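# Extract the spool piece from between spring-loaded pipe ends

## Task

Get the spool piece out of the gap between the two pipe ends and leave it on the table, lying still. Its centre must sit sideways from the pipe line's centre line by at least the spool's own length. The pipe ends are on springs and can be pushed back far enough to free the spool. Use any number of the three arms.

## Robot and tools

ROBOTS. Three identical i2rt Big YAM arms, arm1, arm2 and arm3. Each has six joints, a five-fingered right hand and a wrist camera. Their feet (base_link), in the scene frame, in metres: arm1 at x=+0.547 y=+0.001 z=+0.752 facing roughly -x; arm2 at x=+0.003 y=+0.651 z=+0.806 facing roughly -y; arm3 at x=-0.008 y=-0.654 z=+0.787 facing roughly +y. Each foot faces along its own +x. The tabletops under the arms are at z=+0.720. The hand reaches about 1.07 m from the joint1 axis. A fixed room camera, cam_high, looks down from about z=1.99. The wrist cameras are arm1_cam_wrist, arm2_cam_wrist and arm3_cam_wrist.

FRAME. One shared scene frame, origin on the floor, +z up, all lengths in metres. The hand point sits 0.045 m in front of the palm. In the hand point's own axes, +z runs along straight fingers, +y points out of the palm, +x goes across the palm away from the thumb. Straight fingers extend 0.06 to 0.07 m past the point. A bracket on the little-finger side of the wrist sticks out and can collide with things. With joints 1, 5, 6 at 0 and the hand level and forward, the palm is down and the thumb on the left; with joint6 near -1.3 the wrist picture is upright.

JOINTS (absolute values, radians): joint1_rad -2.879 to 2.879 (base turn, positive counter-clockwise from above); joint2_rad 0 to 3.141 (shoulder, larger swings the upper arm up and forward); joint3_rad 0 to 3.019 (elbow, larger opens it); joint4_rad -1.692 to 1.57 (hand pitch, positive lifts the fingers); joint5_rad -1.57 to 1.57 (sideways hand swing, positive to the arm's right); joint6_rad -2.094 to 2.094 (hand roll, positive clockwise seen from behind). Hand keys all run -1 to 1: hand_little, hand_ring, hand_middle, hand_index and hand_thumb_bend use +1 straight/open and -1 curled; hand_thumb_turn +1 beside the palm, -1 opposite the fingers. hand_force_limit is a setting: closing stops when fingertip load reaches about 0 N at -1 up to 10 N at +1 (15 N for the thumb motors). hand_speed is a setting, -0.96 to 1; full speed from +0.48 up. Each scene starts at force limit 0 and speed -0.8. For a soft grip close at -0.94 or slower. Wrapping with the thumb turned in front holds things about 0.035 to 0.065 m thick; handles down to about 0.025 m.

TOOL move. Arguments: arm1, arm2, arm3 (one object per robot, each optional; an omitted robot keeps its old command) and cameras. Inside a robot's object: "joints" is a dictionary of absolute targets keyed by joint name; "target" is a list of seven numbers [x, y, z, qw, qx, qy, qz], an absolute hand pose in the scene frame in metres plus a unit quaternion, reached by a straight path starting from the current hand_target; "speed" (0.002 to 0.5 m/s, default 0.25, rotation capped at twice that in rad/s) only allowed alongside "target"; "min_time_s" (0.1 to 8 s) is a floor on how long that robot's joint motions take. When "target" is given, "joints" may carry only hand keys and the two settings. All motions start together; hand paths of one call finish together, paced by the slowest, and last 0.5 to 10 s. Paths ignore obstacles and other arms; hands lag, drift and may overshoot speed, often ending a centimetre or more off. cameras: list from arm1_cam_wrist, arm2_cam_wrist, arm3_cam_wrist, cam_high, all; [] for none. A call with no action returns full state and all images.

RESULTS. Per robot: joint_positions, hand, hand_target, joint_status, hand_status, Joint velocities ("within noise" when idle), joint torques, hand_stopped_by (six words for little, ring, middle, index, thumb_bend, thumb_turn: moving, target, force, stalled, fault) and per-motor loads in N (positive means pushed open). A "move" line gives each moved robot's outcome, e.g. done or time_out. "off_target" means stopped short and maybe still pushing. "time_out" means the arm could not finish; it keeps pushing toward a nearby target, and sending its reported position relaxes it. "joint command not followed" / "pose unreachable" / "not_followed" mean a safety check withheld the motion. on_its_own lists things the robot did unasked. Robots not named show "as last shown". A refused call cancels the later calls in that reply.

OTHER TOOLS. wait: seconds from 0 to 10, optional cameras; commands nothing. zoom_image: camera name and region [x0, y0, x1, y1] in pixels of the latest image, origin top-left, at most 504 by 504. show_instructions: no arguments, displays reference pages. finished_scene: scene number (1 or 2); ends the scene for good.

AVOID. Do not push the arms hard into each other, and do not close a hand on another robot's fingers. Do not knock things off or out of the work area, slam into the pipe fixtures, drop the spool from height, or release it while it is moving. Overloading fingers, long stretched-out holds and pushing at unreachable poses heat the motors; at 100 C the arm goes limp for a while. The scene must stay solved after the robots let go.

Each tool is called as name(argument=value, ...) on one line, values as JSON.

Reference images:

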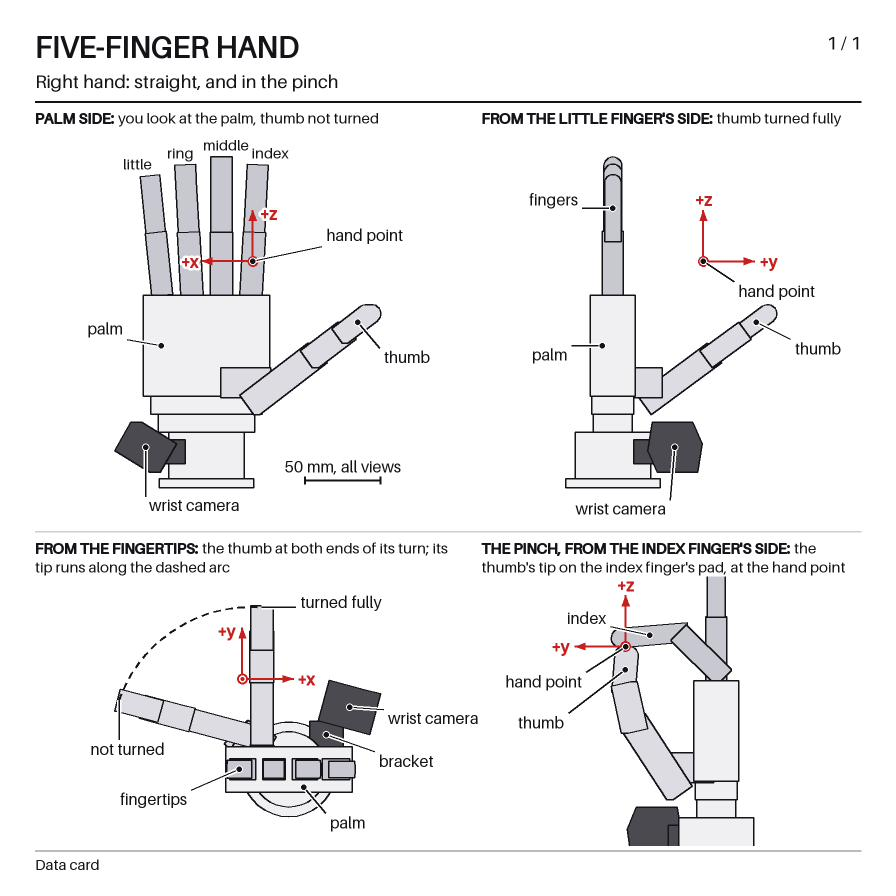

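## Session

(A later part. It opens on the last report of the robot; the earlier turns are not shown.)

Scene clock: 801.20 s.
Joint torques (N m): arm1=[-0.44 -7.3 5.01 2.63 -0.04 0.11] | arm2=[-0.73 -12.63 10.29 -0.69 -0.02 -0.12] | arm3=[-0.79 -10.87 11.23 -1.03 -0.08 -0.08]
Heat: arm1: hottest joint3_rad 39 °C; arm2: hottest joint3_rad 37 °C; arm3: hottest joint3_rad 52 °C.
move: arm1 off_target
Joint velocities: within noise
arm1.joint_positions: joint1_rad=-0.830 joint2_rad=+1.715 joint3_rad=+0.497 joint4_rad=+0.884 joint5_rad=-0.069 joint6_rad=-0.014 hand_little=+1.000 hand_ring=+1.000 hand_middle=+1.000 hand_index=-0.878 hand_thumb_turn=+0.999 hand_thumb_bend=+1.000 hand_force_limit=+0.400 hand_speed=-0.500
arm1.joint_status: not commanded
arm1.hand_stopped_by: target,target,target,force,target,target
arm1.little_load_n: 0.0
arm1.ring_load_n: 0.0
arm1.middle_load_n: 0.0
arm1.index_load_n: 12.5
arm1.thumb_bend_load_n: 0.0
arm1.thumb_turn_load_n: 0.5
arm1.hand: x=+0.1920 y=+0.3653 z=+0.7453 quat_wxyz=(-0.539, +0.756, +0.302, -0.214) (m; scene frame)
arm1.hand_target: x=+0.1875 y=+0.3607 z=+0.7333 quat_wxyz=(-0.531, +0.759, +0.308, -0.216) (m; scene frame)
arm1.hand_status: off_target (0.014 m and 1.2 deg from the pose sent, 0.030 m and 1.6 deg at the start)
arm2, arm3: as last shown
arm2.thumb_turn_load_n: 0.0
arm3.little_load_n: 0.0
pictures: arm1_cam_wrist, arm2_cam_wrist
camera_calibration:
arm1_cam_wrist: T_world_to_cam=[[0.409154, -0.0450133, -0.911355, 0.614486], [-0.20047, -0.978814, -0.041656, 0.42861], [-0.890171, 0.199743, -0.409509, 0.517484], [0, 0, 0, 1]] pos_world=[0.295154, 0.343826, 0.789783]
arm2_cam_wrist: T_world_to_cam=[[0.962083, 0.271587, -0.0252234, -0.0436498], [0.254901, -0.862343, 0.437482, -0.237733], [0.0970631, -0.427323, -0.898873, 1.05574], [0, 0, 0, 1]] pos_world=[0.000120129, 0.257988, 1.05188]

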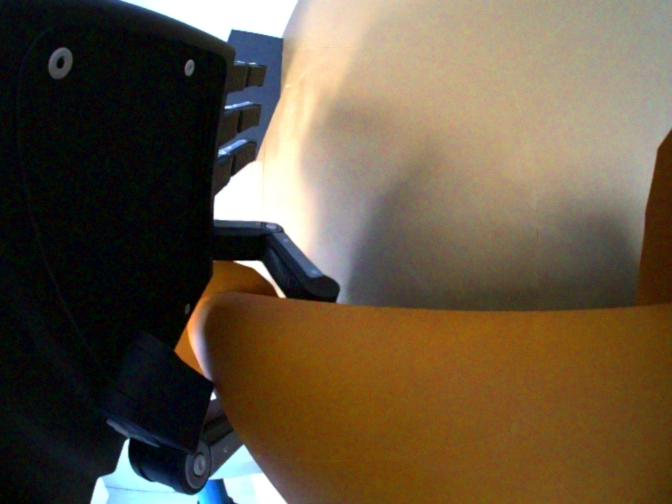

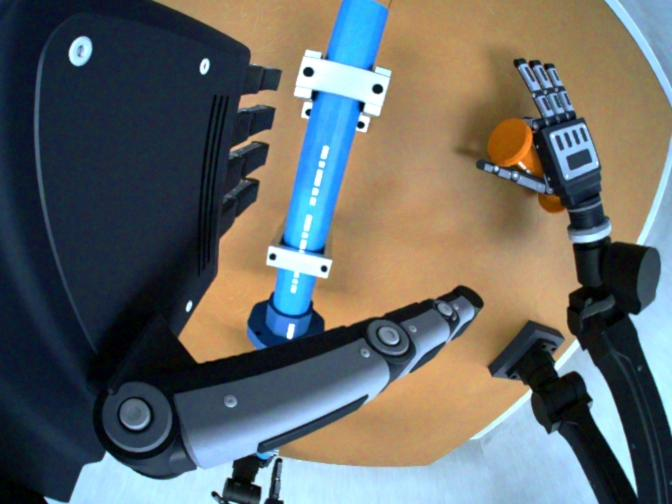

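move(cameras=["cam_high"])

zoom_image(camera="cam_high", region=[150, 100, 280, 230])

Scene clock: 806.57 s.
Joint torques (N m): arm1=[-0.5 -7.36 5.01 2.63 -0.04 0.1] | arm2=[-0.67 -12.4 10.33 -0.72 0 -0.13] | arm3=[-0.79 -10.75 11.23 -1.06 -0.08 -0.08]
Heat: arm1: hottest joint3_rad 39 °C; arm2: hottest joint3_rad 37 °C; arm3: hottest joint3_rad 52 °C.
Joint velocities: within noise
arm1.joint_positions: joint1_rad=-0.830 joint2_rad=+1.715 joint3_rad=+0.497 joint4_rad=+0.884 joint5_rad=-0.069 joint6_rad=-0.014 hand_little=+1.000 hand_ring=+1.000 hand_middle=+1.000 hand_index=-0.878 hand_thumb_turn=+0.999 hand_thumb_bend=+1.000 hand_force_limit=+0.400 hand_speed=-0.500
arm1.joint_status: not commanded
arm1.hand_stopped_by: target,target,target,force,target,target
arm1.little_load_n: 0.0
arm1.ring_load_n: 0.0
arm1.middle_load_n: 0.0
arm1.index_load_n: 12.5
arm1.thumb_bend_load_n: 0.5
arm1.thumb_turn_load_n: 0.0
arm1.hand: x=+0.1920 y=+0.3653 z=+0.7453 quat_wxyz=(-0.539, +0.756, +0.302, -0.214) (m; scene frame)
arm1.hand_target: x=+0.1875 y=+0.3607 z=+0.7333 quat_wxyz=(-0.531, +0.759, +0.308, -0.216) (m; scene frame)
arm1.hand_status: off_target (0.014 m and 1.2 deg from the pose sent, 0.030 m and 1.6 deg at the start)
arm2.joint_positions: joint1_rad=-0.145 joint2_rad=+1.514 joint3_rad=+1.243 joint4_rad=-1.349 joint5_rad=-0.001 joint6_rad=+1.409 hand_little=+1.000 hand_ring=+1.000 hand_middle=+1.000 hand_index=+1.000 hand_thumb_turn=-1.000 hand_thumb_bend=+1.000 hand_force_limit=+1.000 hand_speed=-0.600
arm2.joint_status: not commanded
arm2.hand_stopped_by: target,target,target,target,target,target
arm2.little_load_n: -0.5
arm2.ring_load_n: 0.0
arm2.middle_load_n: 0.0
arm2.index_load_n: 0.0
arm2.thumb_bend_load_n: 0.0
arm2.thumb_turn_load_n: 0.0
arm2.hand: x=+0.0183 y=+0.2031 z=+0.9488 quat_wxyz=(+0.014, -0.689, -0.725, -0.018) (m; scene frame)
arm2.hand_target: x=+0.0120 y=+0.1908 z=+0.9699 quat_wxyz=(+0.000, -0.691, -0.723, +0.000) (m; scene frame)
arm2.hand_status: not commanded
arm3.joint_positions: joint1_rad=-0.132 joint2_rad=+1.361 joint3_rad=+1.131 joint4_rad=-1.390 joint5_rad=-0.003 joint6_rad=+1.371 hand_little=+1.000 hand_ring=+1.000 hand_middle=+1.000 hand_index=+1.000 hand_thumb_turn=-1.000 hand_thumb_bend=+1.000 hand_force_limit=+1.000 hand_speed=-0.600
arm3.joint_status: not commanded
arm3.hand_stopped_by: target,target,target,target,target,target
arm3.little_load_n: 0.0
arm3.ring_load_n: 0.0
arm3.middle_load_n: 0.0
arm3.index_load_n: 0.0
arm3.thumb_bend_load_n: 0.0
arm3.thumb_turn_load_n: 0.0
arm3.hand: x=-0.0143 y=-0.2641 z=+0.9495 quat_wxyz=(+0.017, +0.724, -0.690, +0.012) (m; scene frame)
arm3.hand_target: x=-0.0101 y=-0.2507 z=+0.9699 quat_wxyz=(+0.000, +0.723, -0.690, +0.000) (m; scene frame)
arm3.hand_status: not commanded
pictures: cam_high

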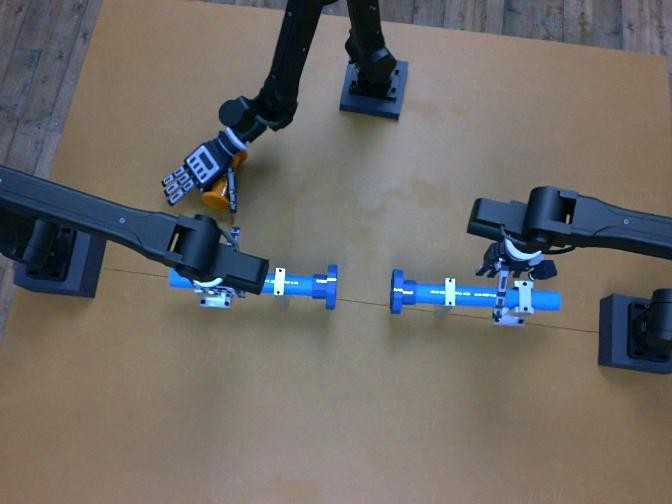

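Scaled by 3.877.

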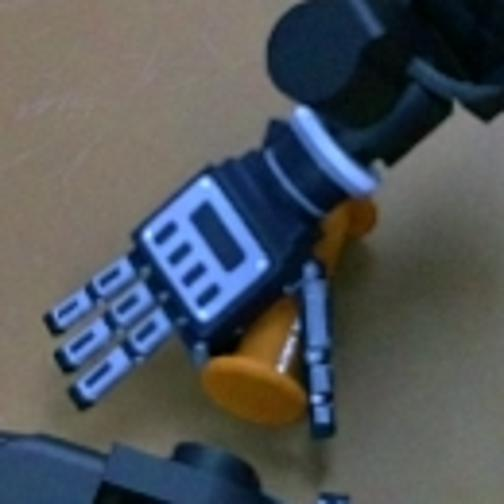

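move(arm1={"joints": {"hand_index": -0.6, "hand_speed": -0.93}}, cameras=["cam_high", "arm2_cam_wrist", "arm1_cam_wrist"])

zoom_image(camera="arm2_cam_wrist", region=[450, 50, 650, 300])

Scene clock: 831.97 s.
Joint torques (N m): arm1=[-0.62 -8.82 4.83 2.48 0 0.1] | arm2=[-0.56 -12.63 10.3 -0.75 -0.03 -0.11] | arm3=[-0.91 -10.87 11.25 -1.05 -0.09 -0.07]
Heat: arm1: hottest joint3_rad 37 °C; arm2: hottest joint3_rad 38 °C; arm3: hottest joint3_rad 54 °C.
move: arm1 done
Joint velocities: within noise
arm1.joint_positions: joint1_rad=-0.829 joint2_rad=+1.734 joint3_rad=+0.497 joint4_rad=+0.887 joint5_rad=-0.070 joint6_rad=-0.013 hand_little=+1.000 hand_ring=+1.000 hand_middle=+1.000 hand_index=-0.600 hand_thumb_turn=+0.999 hand_thumb_bend=+1.000 hand_force_limit=+0.400 hand_speed=-0.930
arm1.joint_status: all done
arm1.hand_stopped_by: target,target,target,target,target,target
arm1.little_load_n: 0.0
arm1.ring_load_n: 0.0
arm1.middle_load_n: 0.0
arm1.index_load_n: 0.0
arm1.thumb_bend_load_n: 0.0
arm1.thumb_turn_load_n: -0.5
arm1.hand: x=+0.1927 y=+0.3629 z=+0.7368 quat_wxyz=(-0.533, +0.760, +0.304, -0.213) (m; scene frame)
arm1.hand_target: x=+0.1874 y=+0.3606 z=+0.7332 quat_wxyz=(-0.531, +0.759, +0.308, -0.216) (m; scene frame)
arm1.hand_status: not commanded
arm2, arm3: as last shown
arm2.little_load_n: 0.0
pictures: arm1_cam_wrist, arm2_cam_wrist, cam_high
camera_calibration:
arm1_cam_wrist: T_world_to_cam=[[0.41763, -0.0557636, -0.906905, 0.605356], [-0.198003, -0.979713, -0.03094, 0.418082], [-0.886781, 0.192491, -0.420199, 0.525057], [0, 0, 0, 1]] pos_world=[0.295577, 0.342289, 0.782564]
arm2_cam_wrist: T_world_to_cam=[[0.962083, 0.271587, -0.0252234, -0.0436498], [0.254901, -0.862343, 0.437482, -0.237733], [0.0970631, -0.427323, -0.898873, 1.05574], [0, 0, 0, 1]] pos_world=[0.000120129, 0.257988, 1.05188]

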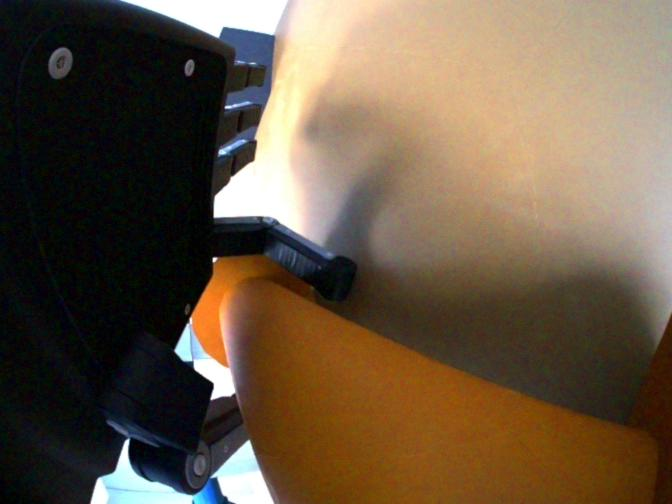

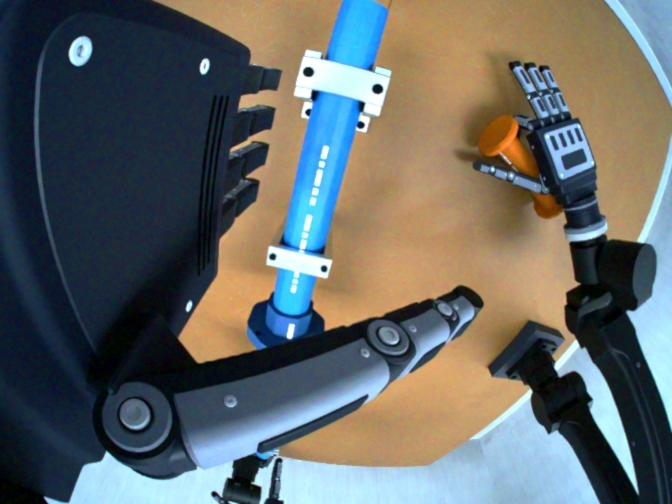

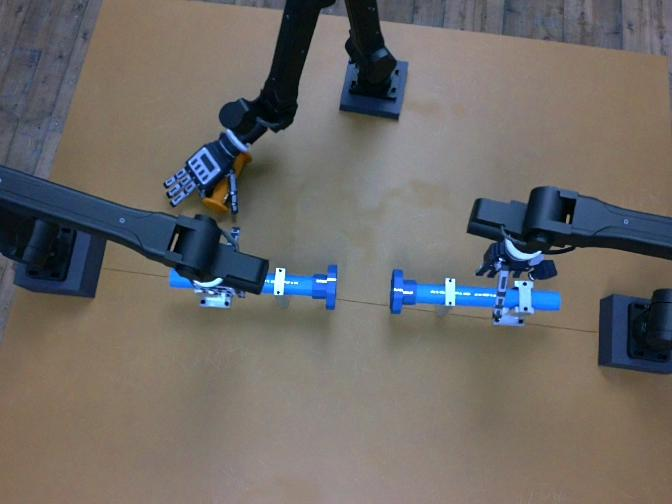

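Scaled by 2.016 from the camera's 672x504 image, which has a finer 960x720 frame.

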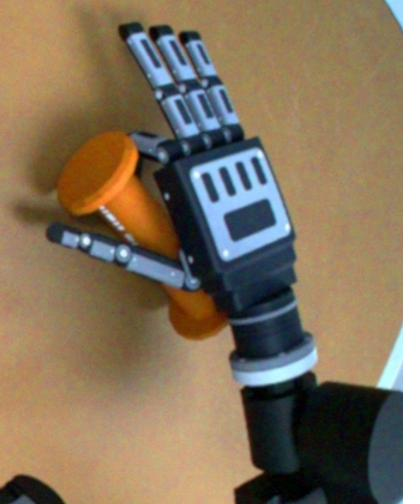

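zoom_image(camera="cam_high", region=[150, 100, 280, 230])

Scaled by 3.877.

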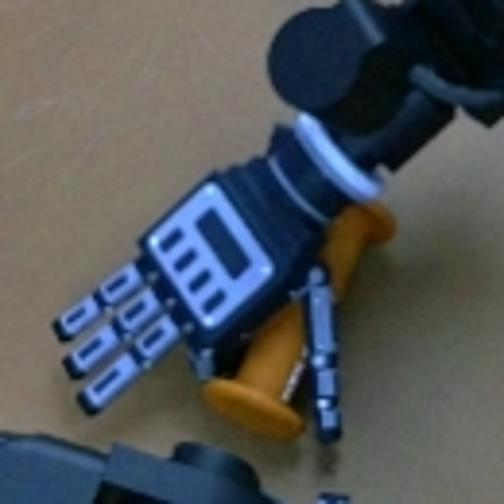

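move(arm1={"joints": {"hand_index": 1.0, "hand_speed": -0.85}}, cameras=["cam_high", "arm2_cam_wrist", "arm1_cam_wrist"])

zoom_image(camera="arm2_cam_wrist", region=[450, 50, 650, 300])

zoom_image(camera="cam_high", region=[150, 100, 280, 230])

Scene clock: 847.07 s.
Joint torques (N m): arm1=[-0.62 -8.35 4.92 1.77 0 0.1] | arm2=[-0.56 -12.81 10.29 -0.61 -0.01 -0.11] | arm3=[-0.79 -10.87 11.26 -1.05 -0.09 -0.08]
Heat: arm1: hottest joint3_rad 37 °C; arm2: hottest joint3_rad 38 °C; arm3: hottest joint3_rad 55 °C.
move: arm1 done
Joint velocities: within noise
arm1.joint_positions: joint1_rad=-0.829 joint2_rad=+1.728 joint3_rad=+0.497 joint4_rad=+0.905 joint5_rad=-0.070 joint6_rad=-0.013 hand_little=+1.000 hand_ring=+1.000 hand_middle=+1.000 hand_index=+1.000 hand_thumb_turn=+0.999 hand_thumb_bend=+1.000 hand_force_limit=+0.400 hand_speed=-0.850
arm1.joint_status: all done
arm1.hand_stopped_by: target,target,target,target,target,target
arm1.little_load_n: 0.0
arm1.ring_load_n: -0.5
arm1.middle_load_n: 0.0
arm1.index_load_n: 0.0
arm1.thumb_bend_load_n: 0.0
arm1.thumb_turn_load_n: -0.5
arm1.hand: x=+0.1904 y=+0.3656 z=+0.7440 quat_wxyz=(-0.542, +0.754, +0.302, -0.216) (m; scene frame)
arm1.hand_target: x=+0.1874 y=+0.3607 z=+0.7333 quat_wxyz=(-0.531, +0.759, +0.308, -0.216) (m; scene frame)
arm1.hand_status: not commanded
arm2, arm3: as last shown
arm2.thumb_bend_load_n: -0.5
arm3.little_load_n: 0.5
pictures: arm1_cam_wrist, arm2_cam_wrist, cam_high
camera_calibration:
arm1_cam_wrist: T_world_to_cam=[[0.403482, -0.0384898, -0.914178, 0.614742], [-0.198281, -0.979051, -0.0462924, 0.431678], [-0.893245, 0.199943, -0.402661, 0.510919], [0, 0, 0, 1]] pos_world=[0.293933, 0.344142, 0.787694]
arm2_cam_wrist: T_world_to_cam=[[0.962083, 0.271587, -0.0252234, -0.0436498], [0.254901, -0.862343, 0.437482, -0.237733], [0.0970631, -0.427323, -0.898873, 1.05574], [0, 0, 0, 1]] pos_world=[0.000120129, 0.257988, 1.05188]

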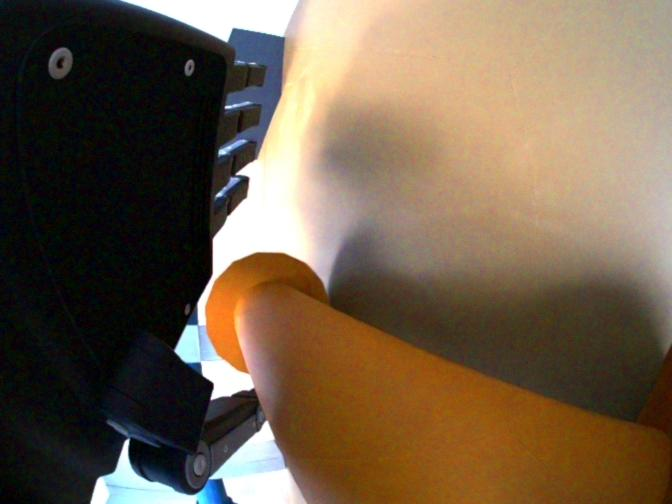

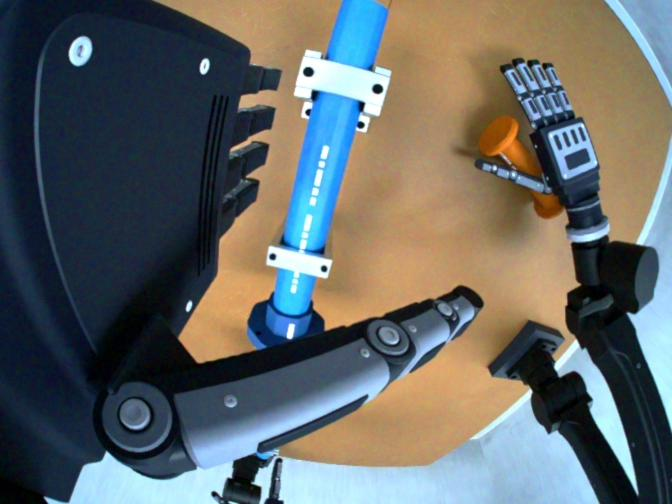

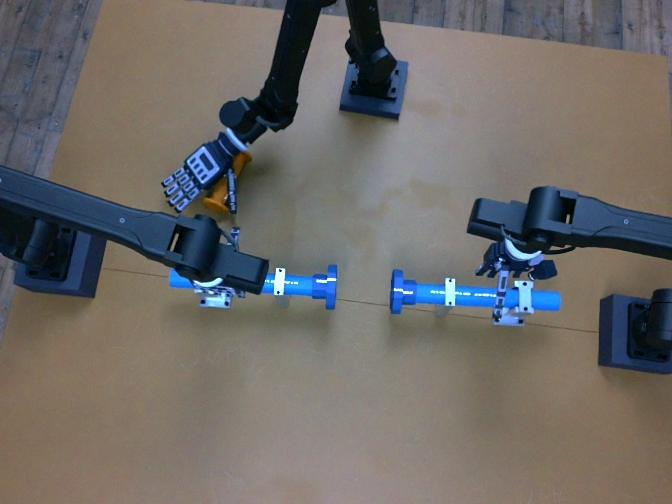

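Scaled by 2.016 from the camera's 672x504 image, which has a finer 960x720 frame.

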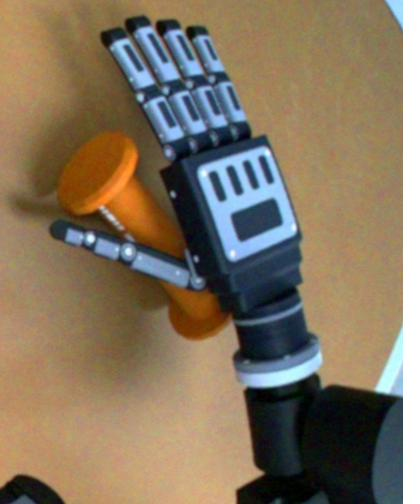

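Scaled by 3.877.

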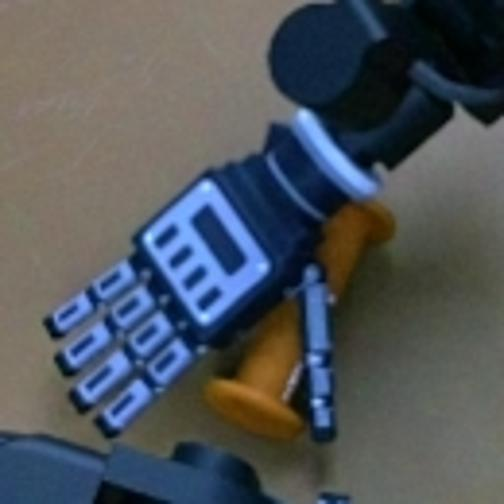

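move(arm1={"target": [0.190, 0.360, 0.87, 0.5315, -0.759, -0.308, 0.2157], "speed": 0.08}, cameras=["cam_high", "arm2_cam_wrist", "arm1_cam_wrist"])

zoom_image(camera="cam_high", region=[150, 100, 280, 230])

Scene clock: 853.77 s.
Joint torques (N m): arm1=[-1.32 -8.12 11.47 1.7 -0.16 0.07] | arm2=[-0.5 -12.57 10.26 -0.61 -0.02 -0.11] | arm3=[-0.79 -10.87 11.25 -1.07 -0.09 -0.07]
Heat: arm1: hottest joint3_rad 37 °C; arm2: hottest joint3_rad 38 °C; arm3: hottest joint3_rad 55 °C.
move: arm1 off_target
Joint velocities: within noise
arm1.joint_positions: joint1_rad=-0.829 joint2_rad=+1.303 joint3_rad=+0.548 joint4_rad=+0.364 joint5_rad=-0.075 joint6_rad=-0.013 hand_little=+1.000 hand_ring=+1.000 hand_middle=+1.000 hand_index=+1.000 hand_thumb_turn=+0.999 hand_thumb_bend=+1.000 hand_force_limit=+0.400 hand_speed=-0.850
arm1.joint_status: not commanded
arm1.hand_stopped_by: target,target,target,target,target,target
arm1.little_load_n: 0.0
arm1.ring_load_n: 0.0
arm1.middle_load_n: -0.5
arm1.index_load_n: 0.0
arm1.thumb_bend_load_n: 0.0
arm1.thumb_turn_load_n: -0.5
arm1.hand: x=+0.2017 y=+0.3484 z=+0.8475 quat_wxyz=(-0.516, +0.771, +0.309, -0.210) (m; scene frame)
arm1.hand_target: x=+0.1907 y=+0.3592 z=+0.8703 quat_wxyz=(-0.532, +0.759, +0.308, -0.216) (m; scene frame)
arm1.hand_status: off_target (0.028 m and 2.3 deg from the pose sent, 0.126 m and 1.5 deg at the start)
arm2, arm3: as last shown
arm2.thumb_bend_load_n: 0.0
arm3.index_load_n: 0.5
arm3.thumb_bend_load_n: -0.5
pictures: arm1_cam_wrist, arm2_cam_wrist, cam_high
camera_calibration:
arm1_cam_wrist: T_world_to_cam=[[0.439835, -0.0831191, -0.894224, 0.695412], [-0.193575, -0.981077, -0.00401998, 0.385915], [-0.876969, 0.174867, -0.447602, 0.60972], [0, 0, 0, 1]] pos_world=[0.303542, 0.329795, 0.896317]
arm2_cam_wrist: T_world_to_cam=[[0.962083, 0.271587, -0.0252234, -0.0436498], [0.254901, -0.862343, 0.437482, -0.237733], [0.0970631, -0.427323, -0.898873, 1.05574], [0, 0, 0, 1]] pos_world=[0.000120129, 0.257988, 1.05188]

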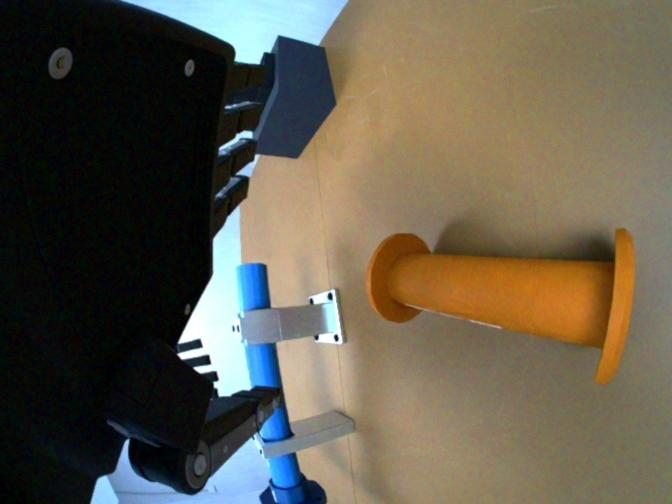

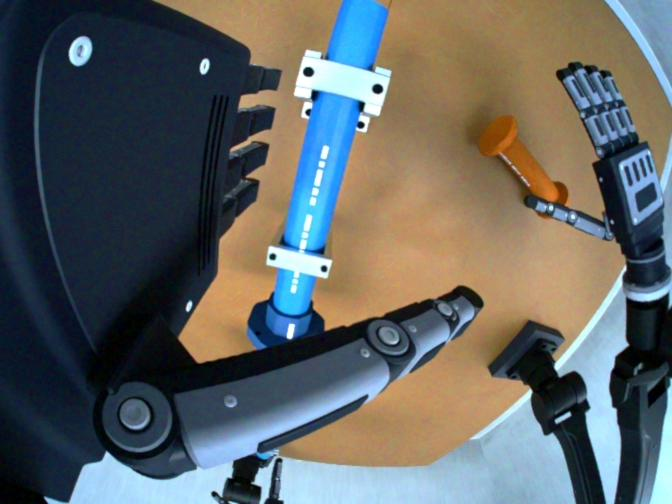

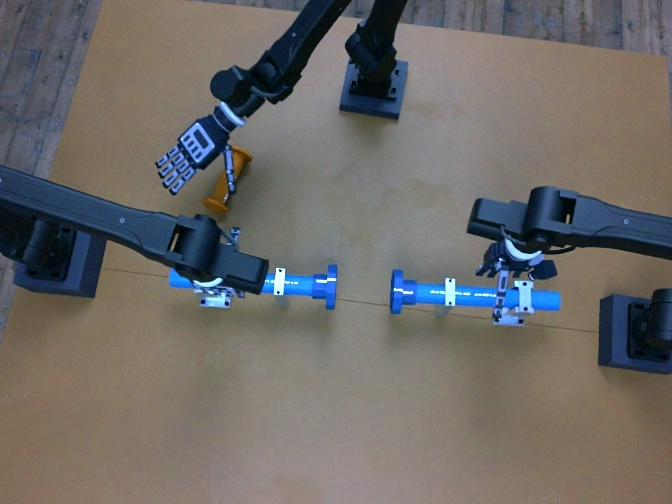

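Scaled by 3.877.

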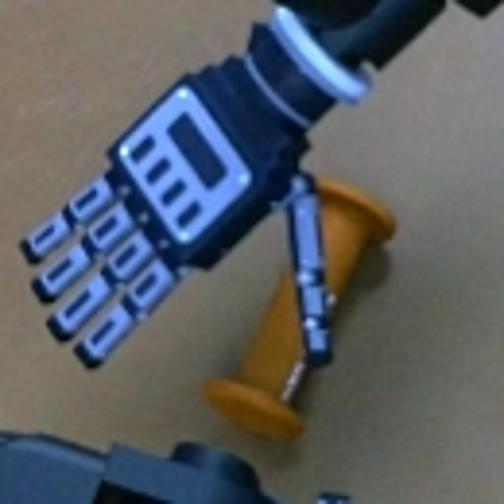

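finished_scene(scene=1)

The scene is finished: the task was done.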